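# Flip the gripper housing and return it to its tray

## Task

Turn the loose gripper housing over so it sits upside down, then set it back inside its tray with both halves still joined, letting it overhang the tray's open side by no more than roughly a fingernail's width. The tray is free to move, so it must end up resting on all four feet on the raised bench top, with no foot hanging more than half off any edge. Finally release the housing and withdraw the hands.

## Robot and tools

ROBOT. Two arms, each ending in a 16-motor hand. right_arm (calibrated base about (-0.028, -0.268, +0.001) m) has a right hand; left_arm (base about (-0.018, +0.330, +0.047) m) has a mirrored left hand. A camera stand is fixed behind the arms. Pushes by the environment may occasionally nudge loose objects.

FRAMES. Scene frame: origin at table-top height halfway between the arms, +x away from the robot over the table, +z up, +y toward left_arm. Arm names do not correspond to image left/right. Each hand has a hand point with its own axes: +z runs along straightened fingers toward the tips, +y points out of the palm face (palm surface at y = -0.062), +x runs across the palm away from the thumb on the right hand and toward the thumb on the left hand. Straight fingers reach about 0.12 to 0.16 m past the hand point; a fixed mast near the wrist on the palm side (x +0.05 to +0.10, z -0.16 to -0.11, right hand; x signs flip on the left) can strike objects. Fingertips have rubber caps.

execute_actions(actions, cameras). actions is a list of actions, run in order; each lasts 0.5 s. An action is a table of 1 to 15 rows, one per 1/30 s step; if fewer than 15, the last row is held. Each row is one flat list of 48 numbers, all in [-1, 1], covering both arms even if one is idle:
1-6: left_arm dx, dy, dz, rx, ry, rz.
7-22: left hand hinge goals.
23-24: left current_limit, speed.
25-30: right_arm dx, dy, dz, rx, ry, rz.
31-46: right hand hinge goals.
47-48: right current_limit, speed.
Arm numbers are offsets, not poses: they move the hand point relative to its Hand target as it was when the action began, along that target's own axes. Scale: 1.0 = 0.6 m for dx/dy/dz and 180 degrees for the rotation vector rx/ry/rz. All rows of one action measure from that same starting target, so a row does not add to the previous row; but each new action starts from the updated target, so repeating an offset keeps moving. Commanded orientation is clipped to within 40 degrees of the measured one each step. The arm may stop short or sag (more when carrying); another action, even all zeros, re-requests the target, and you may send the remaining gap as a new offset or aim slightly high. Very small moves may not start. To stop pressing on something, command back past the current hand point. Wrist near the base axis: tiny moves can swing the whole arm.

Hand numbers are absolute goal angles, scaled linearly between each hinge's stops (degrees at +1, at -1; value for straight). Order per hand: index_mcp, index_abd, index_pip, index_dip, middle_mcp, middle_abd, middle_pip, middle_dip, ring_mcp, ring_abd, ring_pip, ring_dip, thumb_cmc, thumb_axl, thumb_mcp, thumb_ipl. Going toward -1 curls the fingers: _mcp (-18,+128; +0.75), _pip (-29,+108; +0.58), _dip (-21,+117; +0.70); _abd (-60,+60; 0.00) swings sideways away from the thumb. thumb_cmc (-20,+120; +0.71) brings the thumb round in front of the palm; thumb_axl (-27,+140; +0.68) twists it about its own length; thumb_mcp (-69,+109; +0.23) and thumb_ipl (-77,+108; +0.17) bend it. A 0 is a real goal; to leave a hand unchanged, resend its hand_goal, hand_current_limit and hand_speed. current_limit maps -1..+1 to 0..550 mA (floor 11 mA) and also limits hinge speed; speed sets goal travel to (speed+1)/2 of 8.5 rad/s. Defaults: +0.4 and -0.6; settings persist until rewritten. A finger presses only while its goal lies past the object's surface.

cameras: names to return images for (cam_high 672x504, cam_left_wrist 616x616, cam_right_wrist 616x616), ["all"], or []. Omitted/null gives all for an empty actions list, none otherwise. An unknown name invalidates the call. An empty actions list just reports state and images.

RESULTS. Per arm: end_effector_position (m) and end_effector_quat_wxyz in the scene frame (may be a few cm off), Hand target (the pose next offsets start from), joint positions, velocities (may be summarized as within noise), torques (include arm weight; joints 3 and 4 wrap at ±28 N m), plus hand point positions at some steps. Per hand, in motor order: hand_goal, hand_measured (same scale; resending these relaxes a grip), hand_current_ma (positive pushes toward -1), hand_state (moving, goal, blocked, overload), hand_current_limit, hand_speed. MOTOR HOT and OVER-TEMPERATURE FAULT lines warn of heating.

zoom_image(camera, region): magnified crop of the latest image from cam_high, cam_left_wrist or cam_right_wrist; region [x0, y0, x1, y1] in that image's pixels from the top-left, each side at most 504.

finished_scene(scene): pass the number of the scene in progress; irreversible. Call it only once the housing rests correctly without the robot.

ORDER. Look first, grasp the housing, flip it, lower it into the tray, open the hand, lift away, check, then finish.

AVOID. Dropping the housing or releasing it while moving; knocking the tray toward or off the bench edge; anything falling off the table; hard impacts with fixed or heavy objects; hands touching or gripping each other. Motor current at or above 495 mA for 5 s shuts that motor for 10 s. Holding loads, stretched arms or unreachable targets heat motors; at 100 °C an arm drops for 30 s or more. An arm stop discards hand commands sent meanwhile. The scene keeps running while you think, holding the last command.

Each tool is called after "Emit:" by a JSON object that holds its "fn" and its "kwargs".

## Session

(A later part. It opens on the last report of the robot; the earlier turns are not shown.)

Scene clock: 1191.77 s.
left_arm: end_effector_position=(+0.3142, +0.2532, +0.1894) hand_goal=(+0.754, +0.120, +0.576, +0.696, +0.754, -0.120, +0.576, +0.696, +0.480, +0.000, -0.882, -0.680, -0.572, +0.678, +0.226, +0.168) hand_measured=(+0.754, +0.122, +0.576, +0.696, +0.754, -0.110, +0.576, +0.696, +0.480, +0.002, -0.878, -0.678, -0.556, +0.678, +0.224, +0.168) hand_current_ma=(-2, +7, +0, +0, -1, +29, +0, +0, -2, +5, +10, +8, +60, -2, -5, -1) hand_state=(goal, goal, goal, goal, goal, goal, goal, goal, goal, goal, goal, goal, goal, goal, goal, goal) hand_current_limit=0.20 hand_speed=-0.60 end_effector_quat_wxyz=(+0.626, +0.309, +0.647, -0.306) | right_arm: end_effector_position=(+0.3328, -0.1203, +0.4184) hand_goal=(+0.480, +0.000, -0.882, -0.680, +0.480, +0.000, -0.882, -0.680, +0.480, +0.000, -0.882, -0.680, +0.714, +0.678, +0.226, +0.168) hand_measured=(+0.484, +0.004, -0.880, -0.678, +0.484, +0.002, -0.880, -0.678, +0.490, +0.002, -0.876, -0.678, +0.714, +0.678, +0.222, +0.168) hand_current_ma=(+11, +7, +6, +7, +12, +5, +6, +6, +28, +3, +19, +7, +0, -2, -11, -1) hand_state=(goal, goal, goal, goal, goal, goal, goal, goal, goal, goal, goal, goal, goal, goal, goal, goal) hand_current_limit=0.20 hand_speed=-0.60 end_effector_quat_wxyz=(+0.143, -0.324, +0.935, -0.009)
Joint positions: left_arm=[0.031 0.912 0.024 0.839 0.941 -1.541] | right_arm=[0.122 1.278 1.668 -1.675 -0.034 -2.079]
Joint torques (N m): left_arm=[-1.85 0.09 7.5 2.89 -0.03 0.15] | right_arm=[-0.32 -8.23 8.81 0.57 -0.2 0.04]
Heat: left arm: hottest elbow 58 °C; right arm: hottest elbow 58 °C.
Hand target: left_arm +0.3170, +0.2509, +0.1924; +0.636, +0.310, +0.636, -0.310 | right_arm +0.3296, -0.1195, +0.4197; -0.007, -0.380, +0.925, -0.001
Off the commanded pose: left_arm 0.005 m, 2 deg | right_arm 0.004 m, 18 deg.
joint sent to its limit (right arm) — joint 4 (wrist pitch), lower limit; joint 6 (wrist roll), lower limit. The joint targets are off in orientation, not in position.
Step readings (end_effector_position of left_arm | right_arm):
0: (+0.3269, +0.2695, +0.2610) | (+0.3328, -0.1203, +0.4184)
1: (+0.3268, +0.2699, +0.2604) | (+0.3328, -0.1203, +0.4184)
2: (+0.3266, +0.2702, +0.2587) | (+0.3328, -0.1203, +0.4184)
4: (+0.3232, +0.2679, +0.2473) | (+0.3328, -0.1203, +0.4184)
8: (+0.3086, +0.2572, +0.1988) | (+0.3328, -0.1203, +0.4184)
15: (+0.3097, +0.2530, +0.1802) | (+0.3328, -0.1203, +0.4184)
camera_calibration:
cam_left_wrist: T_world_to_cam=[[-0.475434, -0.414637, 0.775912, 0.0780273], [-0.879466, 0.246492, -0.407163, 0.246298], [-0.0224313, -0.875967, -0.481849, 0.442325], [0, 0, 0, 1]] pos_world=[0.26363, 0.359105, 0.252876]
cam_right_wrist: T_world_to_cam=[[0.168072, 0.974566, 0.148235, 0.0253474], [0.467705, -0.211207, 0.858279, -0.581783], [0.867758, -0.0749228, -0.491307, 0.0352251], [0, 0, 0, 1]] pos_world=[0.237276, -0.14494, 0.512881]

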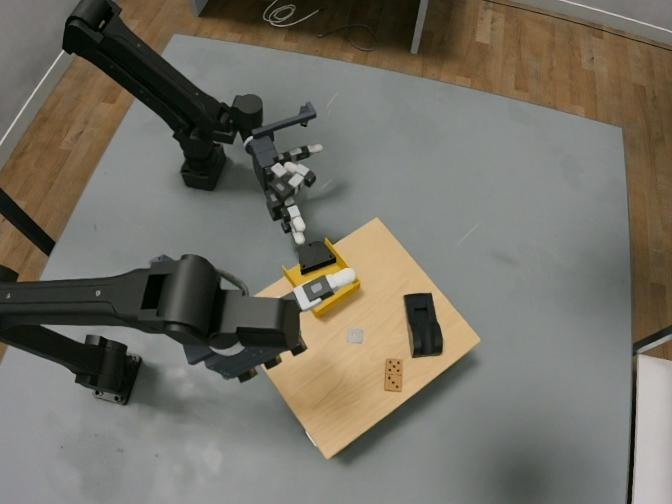

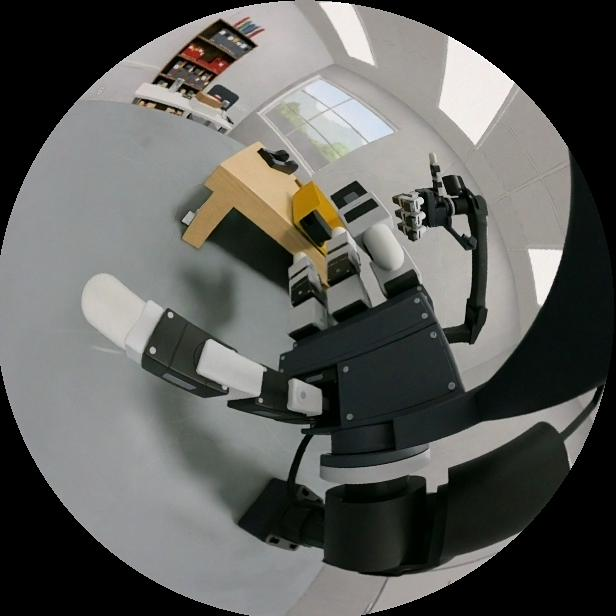

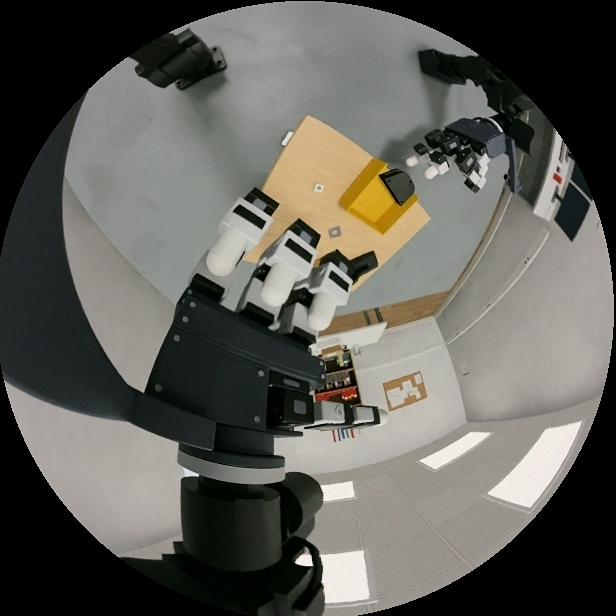

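Emit:
{"fn": "execute_actions", "kwargs": {"actions": [[[0.0,0.0033,0.0583,0,0,0,0.754,0.12,0.576,0.696,0.754,-0.12,0.576,0.696,0.48,0,-0.882,-0.68,-0.572,0.678,0.226,0.168,0.2,-0.6,0,0,0,0,0,0,0.48,0,-0.882,-0.68,0.48,0,-0.882,-0.68,0.48,0,-0.882,-0.68,0.714,0.678,0.226,0.168,0.2,-0.6]]], "cameras": ["cam_high","cam_left_wrist","cam_right_wrist"]}}

Emit:
{"fn": "zoom_image", "kwargs": {"camera": "cam_high", "region": [270, 200, 370, 300]}}

Emit:
{"fn": "zoom_image", "kwargs": {"camera": "cam_right_wrist", "region": [360, 120, 460, 220]}}

Emit:
{"fn": "zoom_image", "kwargs": {"camera": "cam_left_wrist", "region": [260, 180, 380, 300]}}

Scene clock: 1210.53 s.
left_arm: end_effector_position=(+0.3261, +0.2289, +0.1769) hand_goal=(+0.754, +0.120, +0.576, +0.696, +0.754, -0.120, +0.576, +0.696, +0.480, +0.000, -0.882, -0.680, -0.572, +0.678, +0.226, +0.168) hand_measured=(+0.754, +0.122, +0.576, +0.696, +0.754, -0.110, +0.576, +0.696, +0.480, +0.002, -0.880, -0.678, -0.556, +0.678, +0.224, +0.168) hand_current_ma=(-2, +7, +0, +0, -2, +29, +0, +0, -2, +5, +9, +8, +60, -2, -5, -1) hand_state=(goal, goal, goal, goal, goal, goal, goal, goal, goal, goal, goal, goal, goal, goal, goal, goal) hand_current_limit=0.20 hand_speed=-0.60 end_effector_quat_wxyz=(+0.623, +0.308, +0.650, -0.308) | right_arm: end_effector_position=(+0.3328, -0.1203, +0.4184) hand_goal=(+0.480, +0.000, -0.882, -0.680, +0.480, +0.000, -0.882, -0.680, +0.480, +0.000, -0.882, -0.680, +0.714, +0.678, +0.226, +0.168) hand_measured=(+0.484, +0.004, -0.880, -0.678, +0.484, +0.002, -0.880, -0.678, +0.490, +0.002, -0.876, -0.678, +0.714, +0.678, +0.222, +0.168) hand_current_ma=(+11, +7, +6, +7, +12, +5, +6, +6, +28, +3, +19, +7, +0, -2, -11, -1) hand_state=(goal, goal, goal, goal, goal, goal, goal, goal, goal, goal, goal, goal, goal, goal, goal, goal) hand_current_limit=0.20 hand_speed=-0.60 end_effector_quat_wxyz=(+0.143, -0.324, +0.935, -0.009)
Joint positions: left_arm=[-0.112 1.119 0.04 1.03 0.802 -1.553] | right_arm=[0.122 1.278 1.668 -1.675 -0.034 -2.079]
Joint torques (N m): left_arm=[-1.85 -1.44 8.43 2.81 -0.1 0.01] | right_arm=[-0.38 -8.35 8.83 0.47 -0.15 0.01]
Heat: left arm: hottest elbow 57 °C; right arm: hottest elbow 58 °C.
Hand target: left_arm +0.3402, +0.2246, +0.1925; +0.636, +0.309, +0.636, -0.310 | right_arm +0.3296, -0.1195, +0.4197; -0.007, -0.380, +0.925, -0.001
Off the commanded pose: left_arm 0.021 m, 2 deg | right_arm 0.004 m, 18 deg.
joint sent to its limit (right arm) — joint 4 (wrist pitch), lower limit; joint 6 (wrist roll), lower limit. The joint targets are off in orientation, not in position.
Step readings (end_effector_position of left_arm | right_arm):
0: (+0.3142, +0.2532, +0.1895) | (+0.3328, -0.1203, +0.4184)
1: (+0.3146, +0.2537, +0.1895) | (+0.3328, -0.1203, +0.4184)
2: (+0.3156, +0.2535, +0.1888) | (+0.3328, -0.1203, +0.4184)
4: (+0.3181, +0.2491, +0.1844) | (+0.3328, -0.1203, +0.4184)
8: (+0.3184, +0.2313, +0.1719) | (+0.3328, -0.1203, +0.4184)
15: (+0.3238, +0.2291, +0.1724) | (+0.3328, -0.1203, +0.4184)
camera_calibration:
cam_left_wrist: T_world_to_cam=[[-0.469402, -0.412972, 0.780459, 0.0802271], [-0.882513, 0.248299, -0.399397, 0.25681], [-0.0288471, -0.876243, -0.481005, 0.417279], [0, 0, 0, 1]] pos_world=[0.276335, 0.335003, 0.240669]
cam_right_wrist: T_world_to_cam=[[0.168072, 0.974566, 0.148235, 0.0253474], [0.467705, -0.211207, 0.858279, -0.581783], [0.867758, -0.0749228, -0.491307, 0.0352251], [0, 0, 0, 1]] pos_world=[0.237276, -0.14494, 0.512881]

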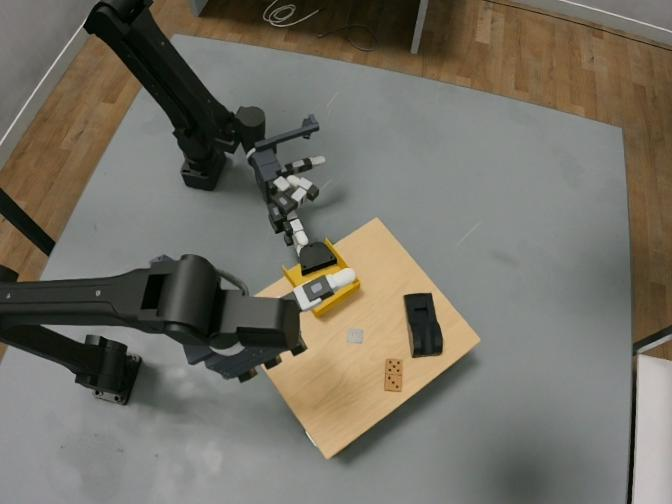

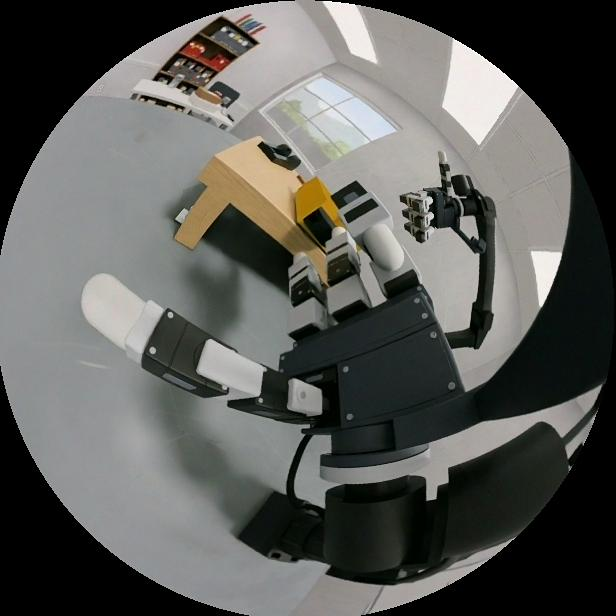

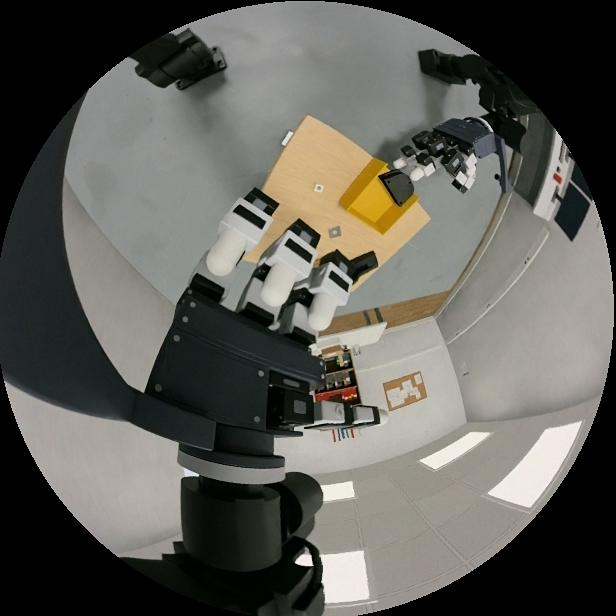

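Scaled by 5.040 from the camera's 672x504 image, which has a finer 960x720 frame.

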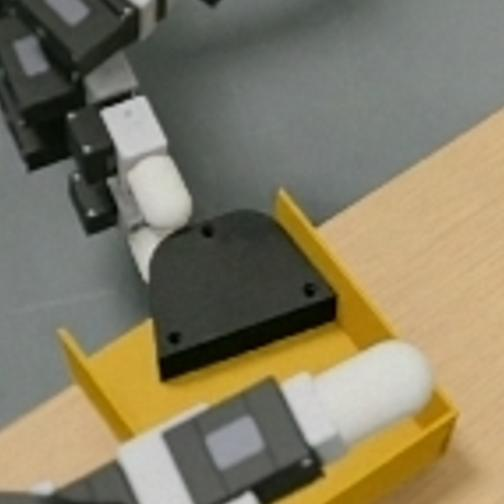

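Scaled by 5.040 from the camera's 616x616 image, which has a finer 880x880 frame.

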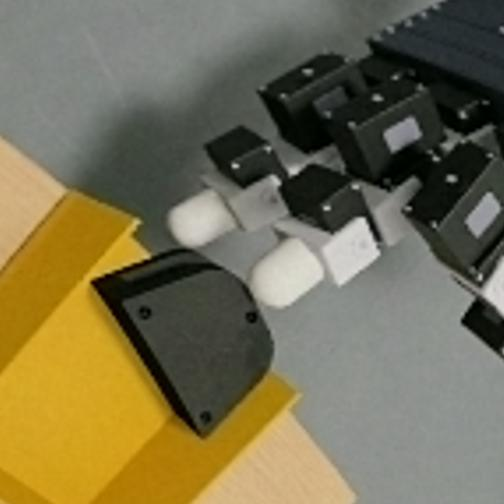

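Scaled by 4.200 from the camera's 616x616 image, which has a finer 880x880 frame.

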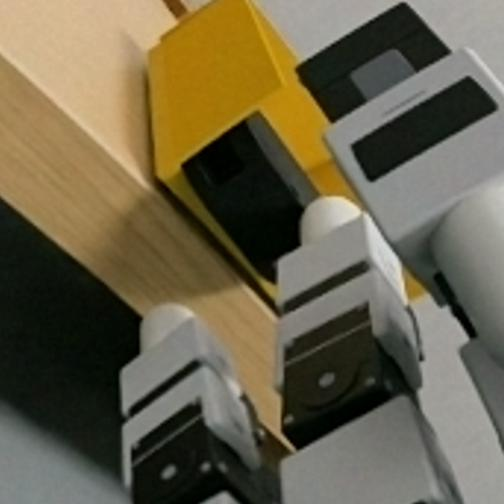

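Emit:
{"fn": "execute_actions", "kwargs": {"actions": [[[-0.03,0.0,0.0,0,0,0,0.754,0.12,0.576,0.696,0.754,-0.12,0.576,0.696,0.48,0,-0.882,-0.68,-0.572,0.678,0.226,0.168,0.2,-0.6,0,0,0,0,0,0,0.48,0,-0.882,-0.68,0.48,0,-0.882,-0.68,0.48,0,-0.882,-0.68,0.714,0.678,0.226,0.168,0.2,-0.6]]], "cameras": ["cam_high","cam_left_wrist","cam_right_wrist"]}}

Emit:
{"fn": "zoom_image", "kwargs": {"camera": "cam_high", "region": [270, 200, 370, 300]}}

Emit:
{"fn": "zoom_image", "kwargs": {"camera": "cam_left_wrist", "region": [260, 180, 380, 300]}}

Scene clock: 1218.73 s.
left_arm: end_effector_position=(+0.3267, +0.2286, +0.1900) hand_goal=(+0.754, +0.120, +0.576, +0.696, +0.754, -0.120, +0.576, +0.696, +0.480, +0.000, -0.882, -0.680, -0.572, +0.678, +0.226, +0.168) hand_measured=(+0.754, +0.122, +0.576, +0.696, +0.754, -0.110, +0.576, +0.696, +0.480, +0.002, -0.880, -0.678, -0.556, +0.678, +0.224, +0.168) hand_current_ma=(-2, +7, +0, +0, -2, +29, +0, +0, -2, +5, +9, +8, +60, -2, -5, -1) hand_state=(goal, goal, goal, goal, goal, goal, goal, goal, goal, goal, goal, goal, goal, goal, goal, goal) hand_current_limit=0.20 hand_speed=-0.60 end_effector_quat_wxyz=(+0.624, +0.306, +0.649, -0.310) | right_arm: end_effector_position=(+0.3328, -0.1203, +0.4184) hand_goal=(+0.480, +0.000, -0.882, -0.680, +0.480, +0.000, -0.882, -0.680, +0.480, +0.000, -0.882, -0.680, +0.714, +0.678, +0.226, +0.168) hand_measured=(+0.484, +0.004, -0.880, -0.678, +0.484, +0.002, -0.880, -0.678, +0.490, +0.002, -0.876, -0.678, +0.714, +0.678, +0.222, +0.168) hand_current_ma=(+11, +7, +6, +7, +12, +5, +6, +6, +28, +3, +19, +7, +0, -2, -11, -1) hand_state=(goal, goal, goal, goal, goal, goal, goal, goal, goal, goal, goal, goal, goal, goal, goal, goal) hand_current_limit=0.20 hand_speed=-0.60 end_effector_quat_wxyz=(+0.143, -0.324, +0.935, -0.009)
Joint positions: left_arm=[-0.112 1.002 0.056 0.905 0.801 -1.562] | right_arm=[0.122 1.278 1.668 -1.675 -0.034 -2.079]
Joint torques (N m): left_arm=[-1.55 -2.61 10 2.03 -0.06 0.17] | right_arm=[-0.5 -8.06 8.81 0.44 -0.17 0.02]
Heat: left arm: hottest elbow 57 °C; right arm: hottest elbow 57 °C.
Hand target: left_arm +0.3401, +0.2245, +0.2105; +0.636, +0.310, +0.636, -0.310 | right_arm +0.3296, -0.1195, +0.4197; -0.007, -0.380, +0.925, -0.001
Off the commanded pose: left_arm 0.025 m, 2 deg | right_arm 0.004 m, 18 deg.
joint sent to its limit (right arm) — joint 4 (wrist pitch), lower limit; joint 6 (wrist roll), lower limit. The joint targets are off in orientation, not in position.
Step readings (end_effector_position of left_arm | right_arm):
0: (+0.3261, +0.2289, +0.1768) | (+0.3328, -0.1203, +0.4184)
1: (+0.3261, +0.2289, +0.1768) | (+0.3328, -0.1203, +0.4184)
2: (+0.3262, +0.2288, +0.1771) | (+0.3328, -0.1203, +0.4184)
4: (+0.3262, +0.2288, +0.1787) | (+0.3328, -0.1203, +0.4184)
8: (+0.3263, +0.2287, +0.1911) | (+0.3328, -0.1203, +0.4184)
15: (+0.3270, +0.2287, +0.1928) | (+0.3328, -0.1203, +0.4184)
camera_calibration:
cam_left_wrist: T_world_to_cam=[[-0.469244, -0.408339, 0.782988, 0.0685553], [-0.882604, 0.245628, -0.400845, 0.263596], [-0.028643, -0.879162, -0.475661, 0.422972], [0, 0, 0, 1]] pos_world=[0.276935, 0.335108, 0.253174]
cam_right_wrist: T_world_to_cam=[[0.168072, 0.974566, 0.148235, 0.0253474], [0.467705, -0.211207, 0.858279, -0.581783], [0.867758, -0.0749228, -0.491307, 0.0352251], [0, 0, 0, 1]] pos_world=[0.237276, -0.14494, 0.512881]

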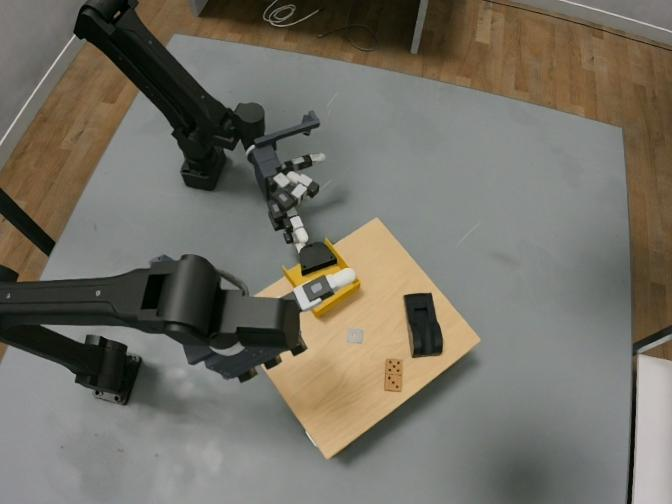

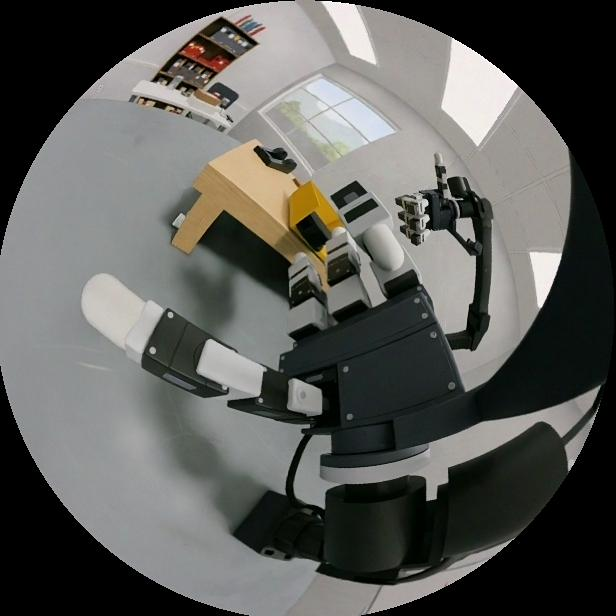

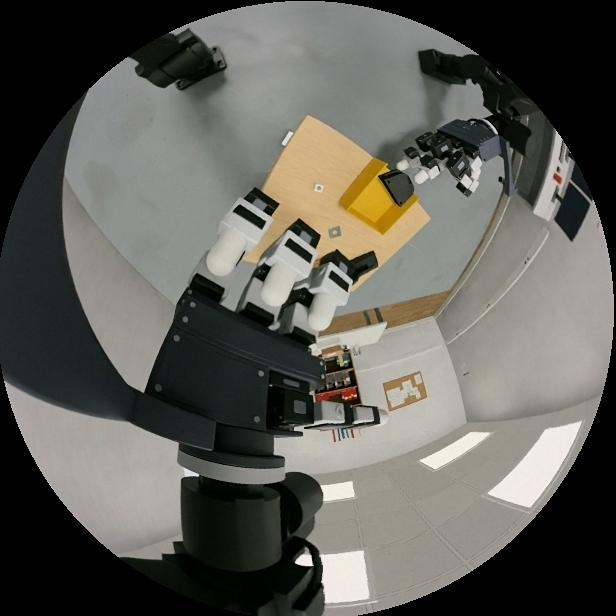

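Scaled by 5.040 from the camera's 672x504 image, which has a finer 960x720 frame.

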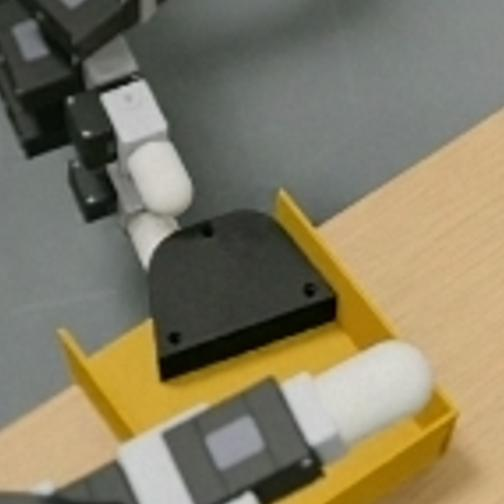

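Scaled by 4.200 from the camera's 616x616 image, which has a finer 880x880 frame.

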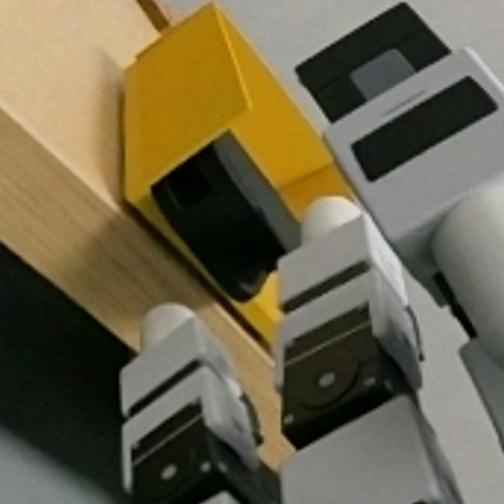

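Emit:
{"fn": "execute_actions", "kwargs": {"actions": [[[-0.008,0.018,0.0,0,0,0,0.754,0.12,0.576,0.696,0.754,-0.12,0.576,0.696,0.48,0,-0.882,-0.68,-0.572,0.678,0.226,0.168,0.2,-0.6,0,0,0,0,0,0,0.48,0,-0.882,-0.68,0.48,0,-0.882,-0.68,0.48,0,-0.882,-0.68,0.714,0.678,0.226,0.168,0.2,-0.6]]], "cameras": ["cam_high","cam_left_wrist"]}}

Emit:
{"fn": "zoom_image", "kwargs": {"camera": "cam_high", "region": [270, 200, 370, 300]}}

Emit:
{"fn": "zoom_image", "kwargs": {"camera": "cam_left_wrist", "region": [260, 180, 380, 300]}}

Scene clock: 1246.93 s.
left_arm: end_effector_position=(+0.3338, +0.2304, +0.1971) hand_goal=(+0.754, +0.120, +0.576, +0.696, +0.754, -0.120, +0.576, +0.696, +0.480, +0.000, -0.882, -0.680, -0.572, +0.678, +0.226, +0.168) hand_measured=(+0.754, +0.122, +0.576, +0.696, +0.754, -0.110, +0.576, +0.696, +0.480, +0.002, -0.880, -0.678, -0.556, +0.678, +0.224, +0.168) hand_current_ma=(-2, +7, +0, +0, -2, +29, +0, +0, -2, +5, +9, +8, +60, -2, -5, -1) hand_state=(goal, goal, goal, goal, goal, goal, goal, goal, goal, goal, goal, goal, goal, goal, goal, goal) hand_current_limit=0.20 hand_speed=-0.60 end_effector_quat_wxyz=(+0.624, +0.309, +0.645, -0.313) | right_arm: end_effector_position=(+0.3328, -0.1203, +0.4184) hand_goal=(+0.480, +0.000, -0.882, -0.680, +0.480, +0.000, -0.882, -0.680, +0.480, +0.000, -0.882, -0.680, +0.714, +0.678, +0.226, +0.168) hand_measured=(+0.484, +0.004, -0.880, -0.678, +0.484, +0.002, -0.880, -0.678, +0.490, +0.002, -0.876, -0.678, +0.714, +0.678, +0.222, +0.168) hand_current_ma=(+11, +7, +6, +7, +12, +5, +6, +6, +28, +3, +19, +7, +0, -2, -11, -1) hand_state=(goal, goal, goal, goal, goal, goal, goal, goal, goal, goal, goal, goal, goal, goal, goal, goal) hand_current_limit=0.20 hand_speed=-0.60 end_effector_quat_wxyz=(+0.143, -0.324, +0.935, -0.009)
Joint positions: left_arm=[-0.088 1.002 0.08 0.887 0.835 -1.562] | right_arm=[0.122 1.278 1.668 -1.675 -0.034 -2.079]
Joint torques (N m): left_arm=[0.67 -2.61 10.13 1.91 0.12 0.1] | right_arm=[-0.5 -8.06 8.81 0.49 -0.17 0.01]
Heat: left arm: hottest elbow 56 °C; right arm: hottest elbow 57 °C.
Hand target: left_arm +0.3487, +0.2312, +0.2153; +0.636, +0.310, +0.636, -0.310 | right_arm +0.3296, -0.1195, +0.4197; -0.007, -0.380, +0.925, -0.001
Off the commanded pose: left_arm 0.023 m, 2 deg | right_arm 0.004 m, 18 deg.
joint sent to its limit (right arm) — joint 4 (wrist pitch), lower limit; joint 6 (wrist roll), lower limit. The joint targets are off in orientation, not in position.
Step readings (end_effector_position of left_arm | right_arm):
0: (+0.3267, +0.2286, +0.1899) | (+0.3328, -0.1203, +0.4184)
1: (+0.3268, +0.2286, +0.1900) | (+0.3328, -0.1203, +0.4184)
2: (+0.3266, +0.2278, +0.1899) | (+0.3328, -0.1203, +0.4184)
4: (+0.3273, +0.2267, +0.1905) | (+0.3328, -0.1203, +0.4184)
8: (+0.3314, +0.2293, +0.1942) | (+0.3328, -0.1203, +0.4184)
15: (+0.3338, +0.2305, +0.1971) | (+0.3328, -0.1203, +0.4184)
camera_calibration:
cam_left_wrist: T_world_to_cam=[[-0.477809, -0.40233, 0.780916, 0.0689625], [-0.877797, 0.253309, -0.406581, 0.270057], [-0.0342333, -0.879753, -0.474197, 0.429852], [0, 0, 0, 1]] pos_world=[0.284722, 0.337502, 0.259781]
Images, in order (width x height): cam_high 672x504, cam_left_wrist 616x616.

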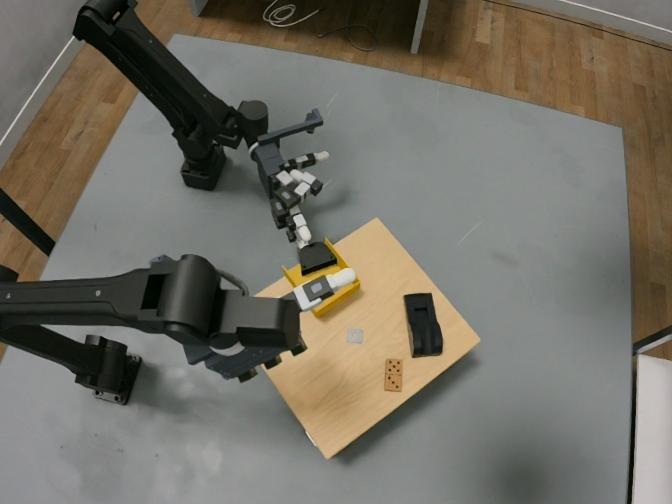

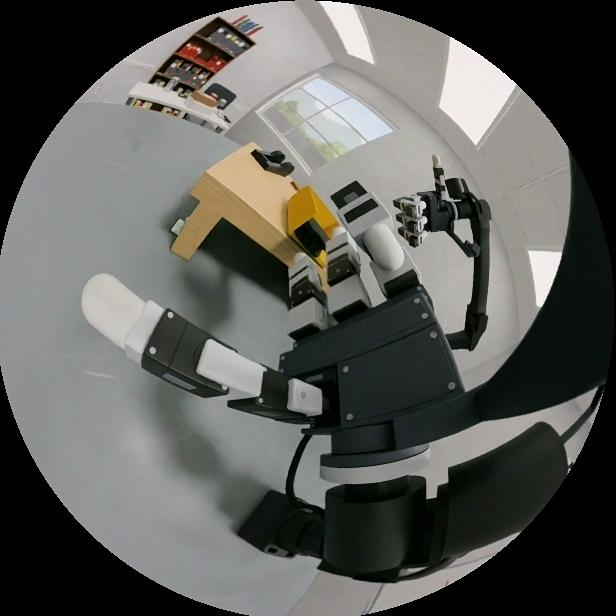

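Scaled by 5.040 from the camera's 672x504 image, which has a finer 960x720 frame.

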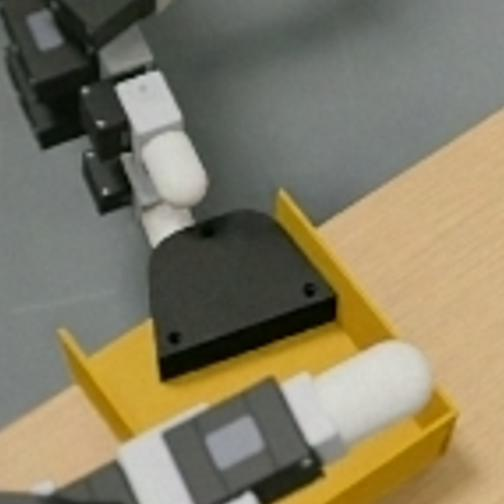

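Scaled by 4.200 from the camera's 616x616 image, which has a finer 880x880 frame.

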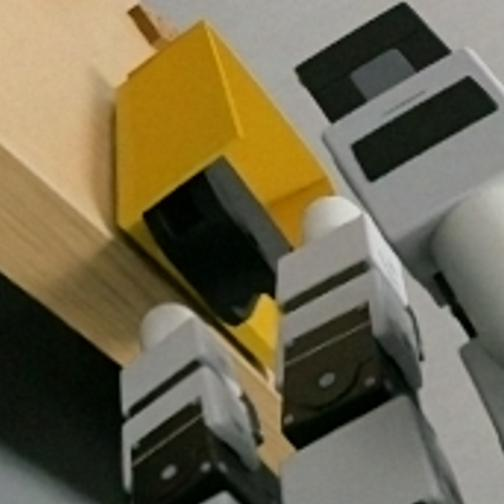

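Emit:
{"fn": "execute_actions", "kwargs": {"actions": [[[-0.003,0.0,0.03,0,0,0,0.754,0.12,0.576,0.696,0.754,-0.12,0.576,0.696,0.48,0,-0.882,-0.68,-0.572,0.678,0.226,0.168,0.2,-0.6,0,0,0,0,0,0,0.48,0,-0.882,-0.68,0.48,0,-0.882,-0.68,0.48,0,-0.882,-0.68,0.714,0.678,0.226,0.168,0.2,-0.6]]], "cameras": ["cam_high","cam_left_wrist"]}}

Emit:
{"fn": "zoom_image", "kwargs": {"camera": "cam_high", "region": [270, 200, 370, 300]}}

Emit:
{"fn": "zoom_image", "kwargs": {"camera": "cam_left_wrist", "region": [260, 180, 380, 300]}}

Scene clock: 1257.70 s.
left_arm: end_effector_position=(+0.3449, +0.2219, +0.1976) hand_goal=(+0.754, +0.120, +0.576, +0.696, +0.754, -0.120, +0.576, +0.696, +0.480, +0.000, -0.882, -0.680, -0.572, +0.678, +0.226, +0.168) hand_measured=(+0.754, +0.122, +0.576, +0.696, +0.754, -0.110, +0.576, +0.696, +0.480, +0.002, -0.880, -0.678, -0.556, +0.678, +0.224, +0.168) hand_current_ma=(-3, +7, +0, +0, -2, +29, +0, +0, -2, +5, +9, +8, +60, -2, -5, -1) hand_state=(goal, goal, goal, goal, goal, goal, goal, goal, goal, goal, goal, goal, goal, goal, goal, goal) hand_current_limit=0.20 hand_speed=-0.60 end_effector_quat_wxyz=(+0.622, +0.306, +0.651, -0.310) | right_arm: end_effector_position=(+0.3328, -0.1203, +0.4184) hand_goal=(+0.480, +0.000, -0.882, -0.680, +0.480, +0.000, -0.882, -0.680, +0.480, +0.000, -0.882, -0.680, +0.714, +0.678, +0.226, +0.168) hand_measured=(+0.484, +0.004, -0.880, -0.678, +0.484, +0.002, -0.880, -0.678, +0.490, +0.002, -0.876, -0.678, +0.714, +0.678, +0.222, +0.168) hand_current_ma=(+11, +7, +6, +7, +12, +5, +6, +6, +28, +3, +19, +7, +0, -2, -11, -1) hand_state=(goal, goal, goal, goal, goal, goal, goal, goal, goal, goal, goal, goal, goal, goal, goal, goal) hand_current_limit=0.20 hand_speed=-0.60 end_effector_quat_wxyz=(+0.143, -0.324, +0.935, -0.009)
Joint positions: left_arm=[-0.138 1.044 0.111 0.887 0.775 -1.562] | right_arm=[0.122 1.278 1.668 -1.675 -0.034 -2.079]
Joint torques (N m): left_arm=[-1.96 -1.61 9.98 2.76 -0.05 0.12] | right_arm=[-0.62 -7.94 8.81 0.44 -0.19 -0.01]
Heat: left arm: hottest elbow 58 °C; right arm: hottest elbow 57 °C.
Hand target: left_arm +0.3598, +0.2171, +0.2171; +0.636, +0.309, +0.636, -0.310 | right_arm +0.3296, -0.1195, +0.4197; -0.007, -0.380, +0.925, -0.001
Off the commanded pose: left_arm 0.025 m, 2 deg | right_arm 0.004 m, 18 deg.
joint sent to its limit (right arm) — joint 4 (wrist pitch), lower limit; joint 6 (wrist roll), lower limit. The joint targets are off in orientation, not in position.
Step readings (end_effector_position of left_arm | right_arm):
0: (+0.3338, +0.2304, +0.1971) | (+0.3328, -0.1203, +0.4184)
1: (+0.3341, +0.2307, +0.1973) | (+0.3328, -0.1203, +0.4184)
2: (+0.3349, +0.2315, +0.1975) | (+0.3328, -0.1203, +0.4184)
4: (+0.3374, +0.2312, +0.1983) | (+0.3328, -0.1203, +0.4184)
8: (+0.3427, +0.2240, +0.2002) | (+0.3328, -0.1203, +0.4184)
15: (+0.3449, +0.2218, +0.1979) | (+0.3328, -0.1203, +0.4184)
camera_calibration:
cam_left_wrist: T_world_to_cam=[[-0.465694, -0.409818, 0.784333, 0.0672459], [-0.884422, 0.246033, -0.396568, 0.284114], [-0.0304508, -0.87836, -0.477028, 0.421866], [0, 0, 0, 1]] pos_world=[0.295439, 0.328207, 0.261169]
Images, in order (width x height): cam_high 672x504, cam_left_wrist 616x616.

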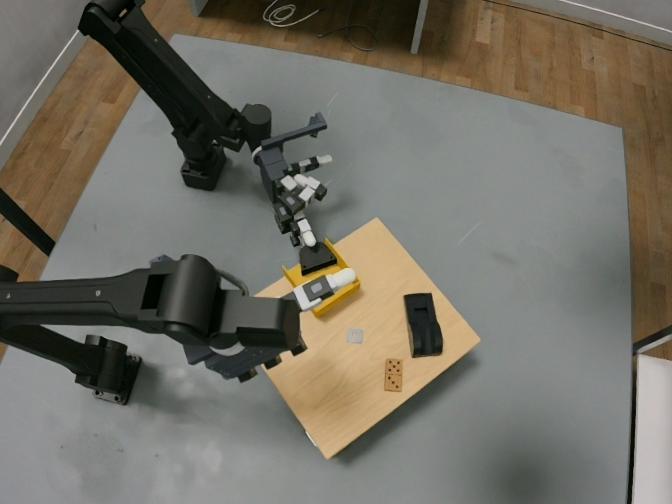

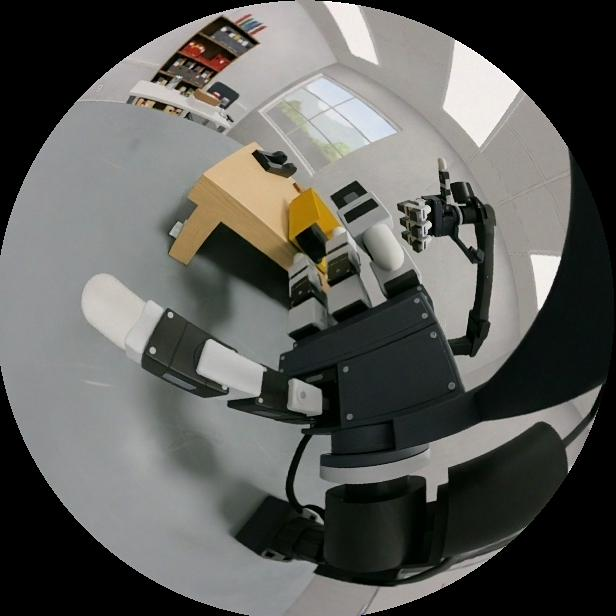

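Scaled by 5.040 from the camera's 672x504 image, which has a finer 960x720 frame.

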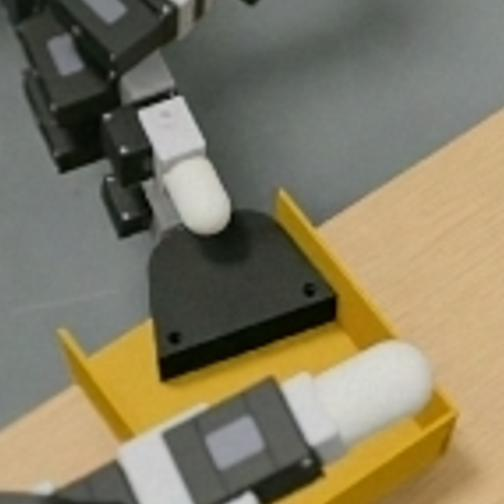

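Scaled by 4.200 from the camera's 616x616 image, which has a finer 880x880 frame.

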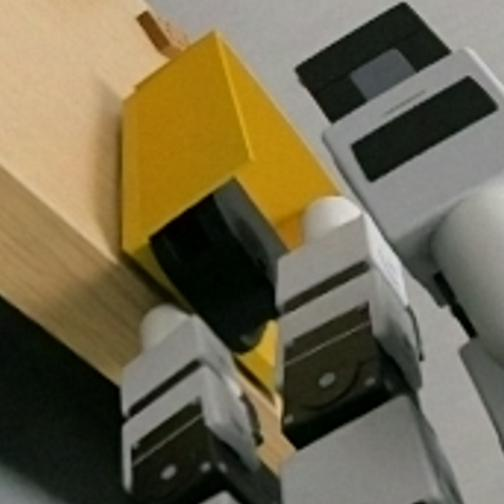

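Emit:
{"fn": "execute_actions", "kwargs": {"actions": [[[0,0.0,0.0,0,0,0,0.754,0.03,0.576,0.696,0.754,-0.03,0.576,0.696,0.48,0,-0.882,-0.68,-0.572,0.678,0.226,0.168,0.0,-0.8,0,0,0,0,0,0,0.48,0,-0.882,-0.68,0.48,0,-0.882,-0.68,0.48,0,-0.882,-0.68,0.714,0.678,0.226,0.168,0.2,-0.6]]], "cameras": ["cam_high","cam_left_wrist"]}}

Emit:
{"fn": "zoom_image", "kwargs": {"camera": "cam_left_wrist", "region": [260, 180, 380, 300]}}

Scene clock: 1272.77 s.
left_arm: end_effector_position=(+0.3449, +0.2219, +0.1974) hand_goal=(+0.754, +0.030, +0.576, +0.696, +0.754, -0.030, +0.576, +0.696, +0.480, +0.000, -0.882, -0.680, -0.572, +0.678, +0.226, +0.168) hand_measured=(+0.754, +0.050, +0.576, +0.696, +0.754, -0.028, +0.576, +0.696, +0.480, +0.002, -0.880, -0.678, -0.556, +0.678, +0.224, +0.168) hand_current_ma=(-3, +65, +0, +0, -2, +4, +0, +0, -2, +5, +9, +8, +60, -2, -5, -1) hand_state=(goal, goal, goal, goal, goal, goal, goal, goal, goal, goal, goal, goal, goal, goal, goal, goal) hand_current_limit=0.00 hand_speed=-0.80 end_effector_quat_wxyz=(+0.622, +0.306, +0.651, -0.310) | right_arm: end_effector_position=(+0.3328, -0.1203, +0.4184) hand_goal=(+0.480, +0.000, -0.882, -0.680, +0.480, +0.000, -0.882, -0.680, +0.480, +0.000, -0.882, -0.680, +0.714, +0.678, +0.226, +0.168) hand_measured=(+0.484, +0.004, -0.880, -0.678, +0.484, +0.002, -0.880, -0.678, +0.490, +0.002, -0.876, -0.678, +0.714, +0.678, +0.222, +0.168) hand_current_ma=(+11, +7, +6, +7, +12, +5, +6, +6, +28, +3, +19, +7, +0, -2, -11, -1) hand_state=(goal, goal, goal, goal, goal, goal, goal, goal, goal, goal, goal, goal, goal, goal, goal, goal) hand_current_limit=0.20 hand_speed=-0.60 end_effector_quat_wxyz=(+0.143, -0.324, +0.935, -0.009)
Joint positions: left_arm=[-0.138 1.044 0.111 0.887 0.775 -1.562] | right_arm=[0.122 1.278 1.668 -1.675 -0.034 -2.079]
Joint torques (N m): left_arm=[-1.67 -1.9 9.98 2.99 -0.09 0.1] | right_arm=[-0.38 -8.18 8.79 0.49 -0.16 0.03]
Heat: left arm: hottest elbow 58 °C; right arm: hottest elbow 56 °C.
Hand target: left_arm +0.3598, +0.2171, +0.2172; +0.636, +0.310, +0.636, -0.310 | right_arm +0.3296, -0.1195, +0.4197; -0.007, -0.380, +0.925, -0.001
Off the commanded pose: left_arm 0.025 m, 2 deg | right_arm 0.004 m, 18 deg.
joint sent to its limit (right arm) — joint 4 (wrist pitch), lower limit; joint 6 (wrist roll), lower limit. The joint targets are off in orientation, not in position.
Step readings (end_effector_position of left_arm | right_arm):
0: (+0.3449, +0.2219, +0.1976) | (+0.3328, -0.1203, +0.4184)
1: (+0.3449, +0.2219, +0.1976) | (+0.3328, -0.1203, +0.4184)
2: (+0.3449, +0.2219, +0.1976) | (+0.3328, -0.1203, +0.4184)
4: (+0.3449, +0.2219, +0.1976) | (+0.3328, -0.1203, +0.4184)
8: (+0.3449, +0.2219, +0.1974) | (+0.3328, -0.1203, +0.4184)
15: (+0.3449, +0.2219, +0.1974) | (+0.3328, -0.1203, +0.4184)
camera_calibration:
cam_left_wrist: T_world_to_cam=[[-0.465406, -0.409819, 0.784503, 0.0671956], [-0.884566, 0.246058, -0.39623, 0.28402], [-0.030651, -0.878353, -0.477029, 0.421875], [0, 0, 0, 1]] pos_world=[0.295439, 0.328207, 0.261069]
Images, in order (width x height): cam_high 672x504, cam_left_wrist 616x616.

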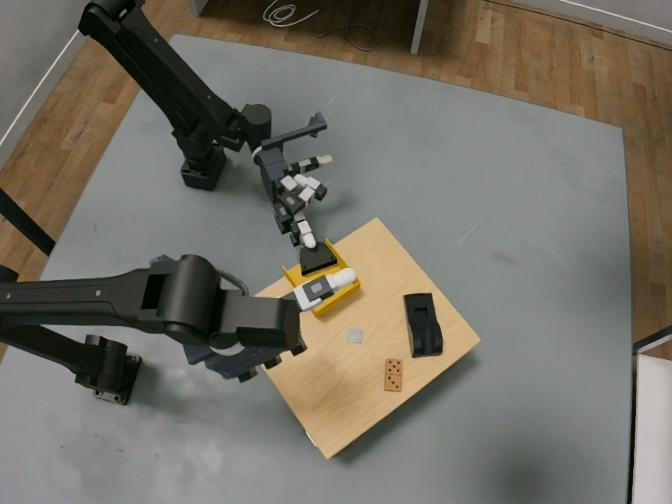

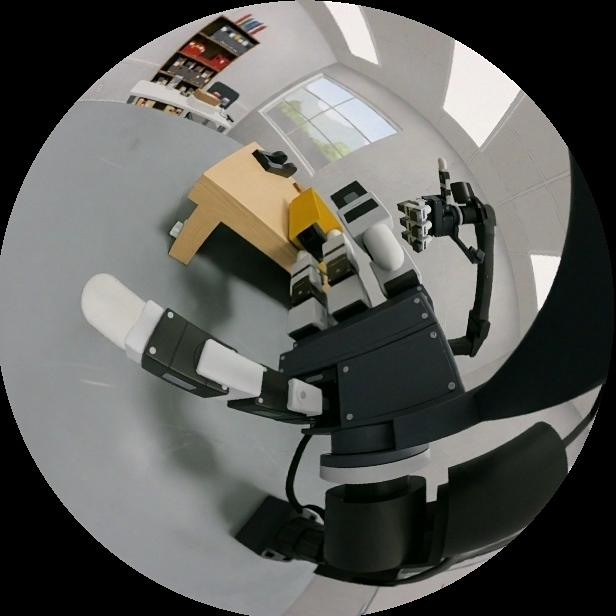

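Scaled by 4.200 from the camera's 616x616 image, which has a finer 880x880 frame.

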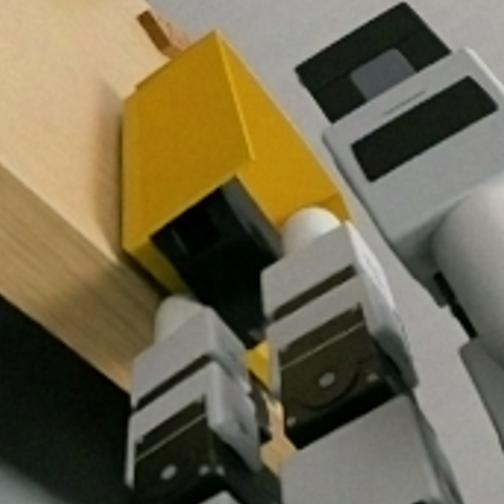

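Emit:
{"fn": "execute_actions", "kwargs": {"actions": [[[0,0.0,0.0,0,0,0,0.754,0.03,0.576,0.696,0.754,0.05,0.576,0.696,0.48,0,-0.882,-0.68,-0.572,0.678,0.226,0.168,0.0,-0.8,0,0,0,0,0,0,0.48,0,-0.882,-0.68,0.48,0,-0.882,-0.68,0.48,0,-0.882,-0.68,0.714,0.678,0.226,0.168,0.2,-0.6]]], "cameras": ["cam_high","cam_left_wrist"]}}

Emit:
{"fn": "zoom_image", "kwargs": {"camera": "cam_left_wrist", "region": [260, 180, 380, 300]}}

Emit:
{"fn": "zoom_image", "kwargs": {"camera": "cam_high", "region": [270, 200, 370, 300]}}

Scene clock: 1284.17 s.
left_arm: end_effector_position=(+0.3449, +0.2219, +0.1974) hand_goal=(+0.754, +0.030, +0.576, +0.696, +0.754, +0.050, +0.576, +0.696, +0.480, +0.000, -0.882, -0.680, -0.572, +0.678, +0.226, +0.168) hand_measured=(+0.754, +0.050, +0.576, +0.696, +0.754, +0.030, +0.576, +0.696, +0.480, +0.002, -0.880, -0.678, -0.556, +0.678, +0.224, +0.168) hand_current_ma=(-3, +70, +0, +0, -2, -70, +0, +0, -2, +5, +9, +8, +60, -2, -5, -1) hand_state=(goal, blocked, goal, goal, goal, blocked, goal, goal, goal, goal, goal, goal, goal, goal, goal, goal) hand_current_limit=0.00 hand_speed=-0.80 end_effector_quat_wxyz=(+0.622, +0.306, +0.651, -0.310) | right_arm: end_effector_position=(+0.3328, -0.1203, +0.4184) hand_goal=(+0.480, +0.000, -0.882, -0.680, +0.480, +0.000, -0.882, -0.680, +0.480, +0.000, -0.882, -0.680, +0.714, +0.678, +0.226, +0.168) hand_measured=(+0.484, +0.004, -0.880, -0.678, +0.484, +0.002, -0.880, -0.678, +0.490, +0.002, -0.876, -0.678, +0.714, +0.678, +0.222, +0.168) hand_current_ma=(+11, +7, +6, +7, +12, +5, +6, +6, +28, +3, +19, +7, +0, -2, -11, -1) hand_state=(goal, goal, goal, goal, goal, goal, goal, goal, goal, goal, goal, goal, goal, goal, goal, goal) hand_current_limit=0.20 hand_speed=-0.60 end_effector_quat_wxyz=(+0.143, -0.324, +0.935, -0.009)
Joint positions: left_arm=[-0.138 1.044 0.111 0.887 0.775 -1.562] | right_arm=[0.122 1.278 1.668 -1.675 -0.034 -2.079]
Joint torques (N m): left_arm=[-1.32 -2.26 10.11 2.91 -0.08 0.12] | right_arm=[-0.21 -8.53 8.75 0.49 -0.16 0.03]
Heat: left arm: hottest elbow 57 °C; right arm: hottest elbow 56 °C.
Hand target: left_arm +0.3598, +0.2171, +0.2172; +0.636, +0.310, +0.636, -0.310 | right_arm +0.3296, -0.1195, +0.4197; -0.007, -0.380, +0.925, -0.001
Off the commanded pose: left_arm 0.025 m, 2 deg | right_arm 0.004 m, 18 deg.
joint sent to its limit (right arm) — joint 4 (wrist pitch), lower limit; joint 6 (wrist roll), lower limit. The joint targets are off in orientation, not in position.
Step readings (end_effector_position of left_arm | right_arm):
0: (+0.3449, +0.2219, +0.1974) | (+0.3328, -0.1203, +0.4184)
1: (+0.3449, +0.2219, +0.1974) | (+0.3328, -0.1203, +0.4184)
2: (+0.3449, +0.2219, +0.1974) | (+0.3328, -0.1203, +0.4184)
4: (+0.3449, +0.2219, +0.1974) | (+0.3328, -0.1203, +0.4184)
8: (+0.3449, +0.2219, +0.1974) | (+0.3328, -0.1203, +0.4184)
15: (+0.3449, +0.2219, +0.1974) | (+0.3328, -0.1203, +0.4184)
camera_calibration:
cam_left_wrist: T_world_to_cam=[[-0.465406, -0.409819, 0.784503, 0.0671956], [-0.884566, 0.246058, -0.39623, 0.28402], [-0.030651, -0.878353, -0.477029, 0.421875], [0, 0, 0, 1]] pos_world=[0.295439, 0.328207, 0.261069]
Images, in order (width x height): cam_high 672x504, cam_left_wrist 616x616.

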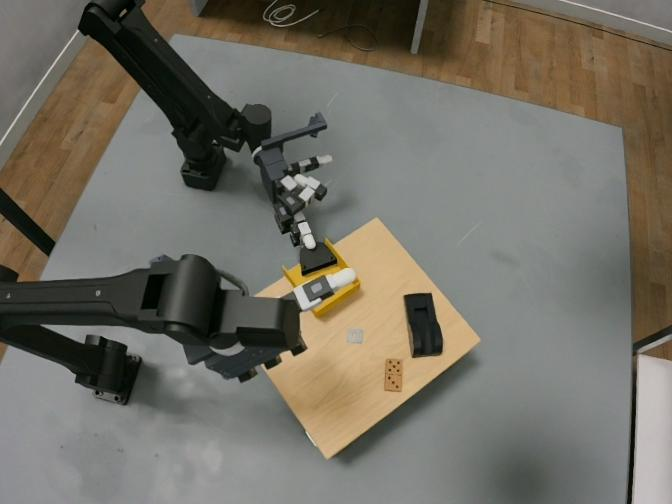

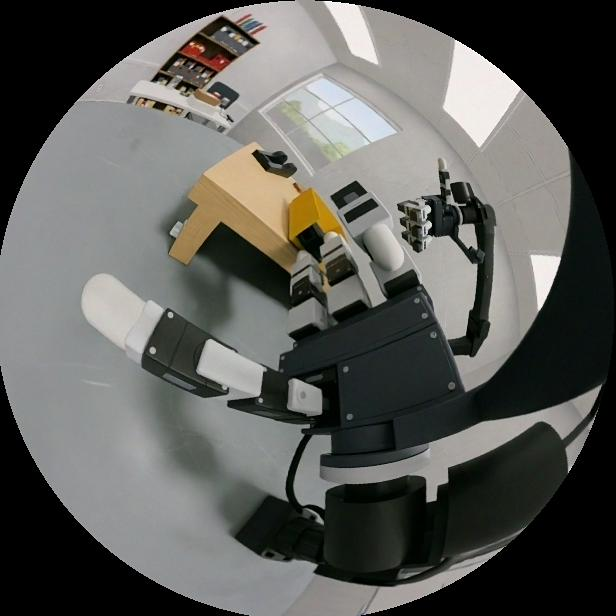

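Scaled by 4.200 from the camera's 616x616 image, which has a finer 880x880 frame.

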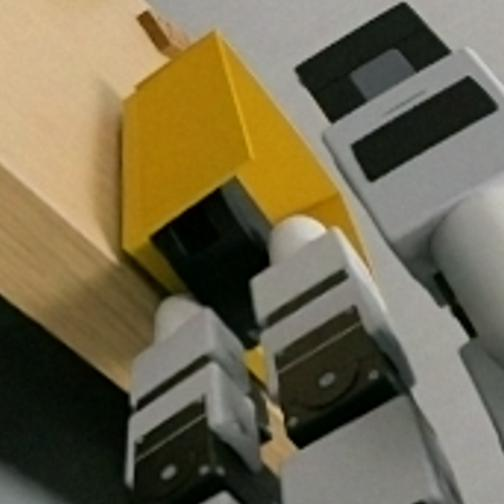

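Scaled by 5.040 from the camera's 672x504 image, which has a finer 960x720 frame.

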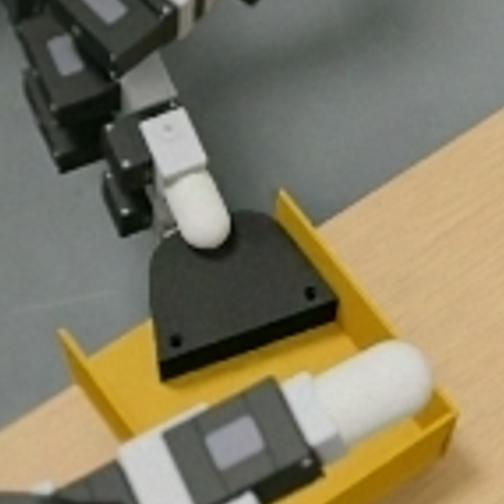

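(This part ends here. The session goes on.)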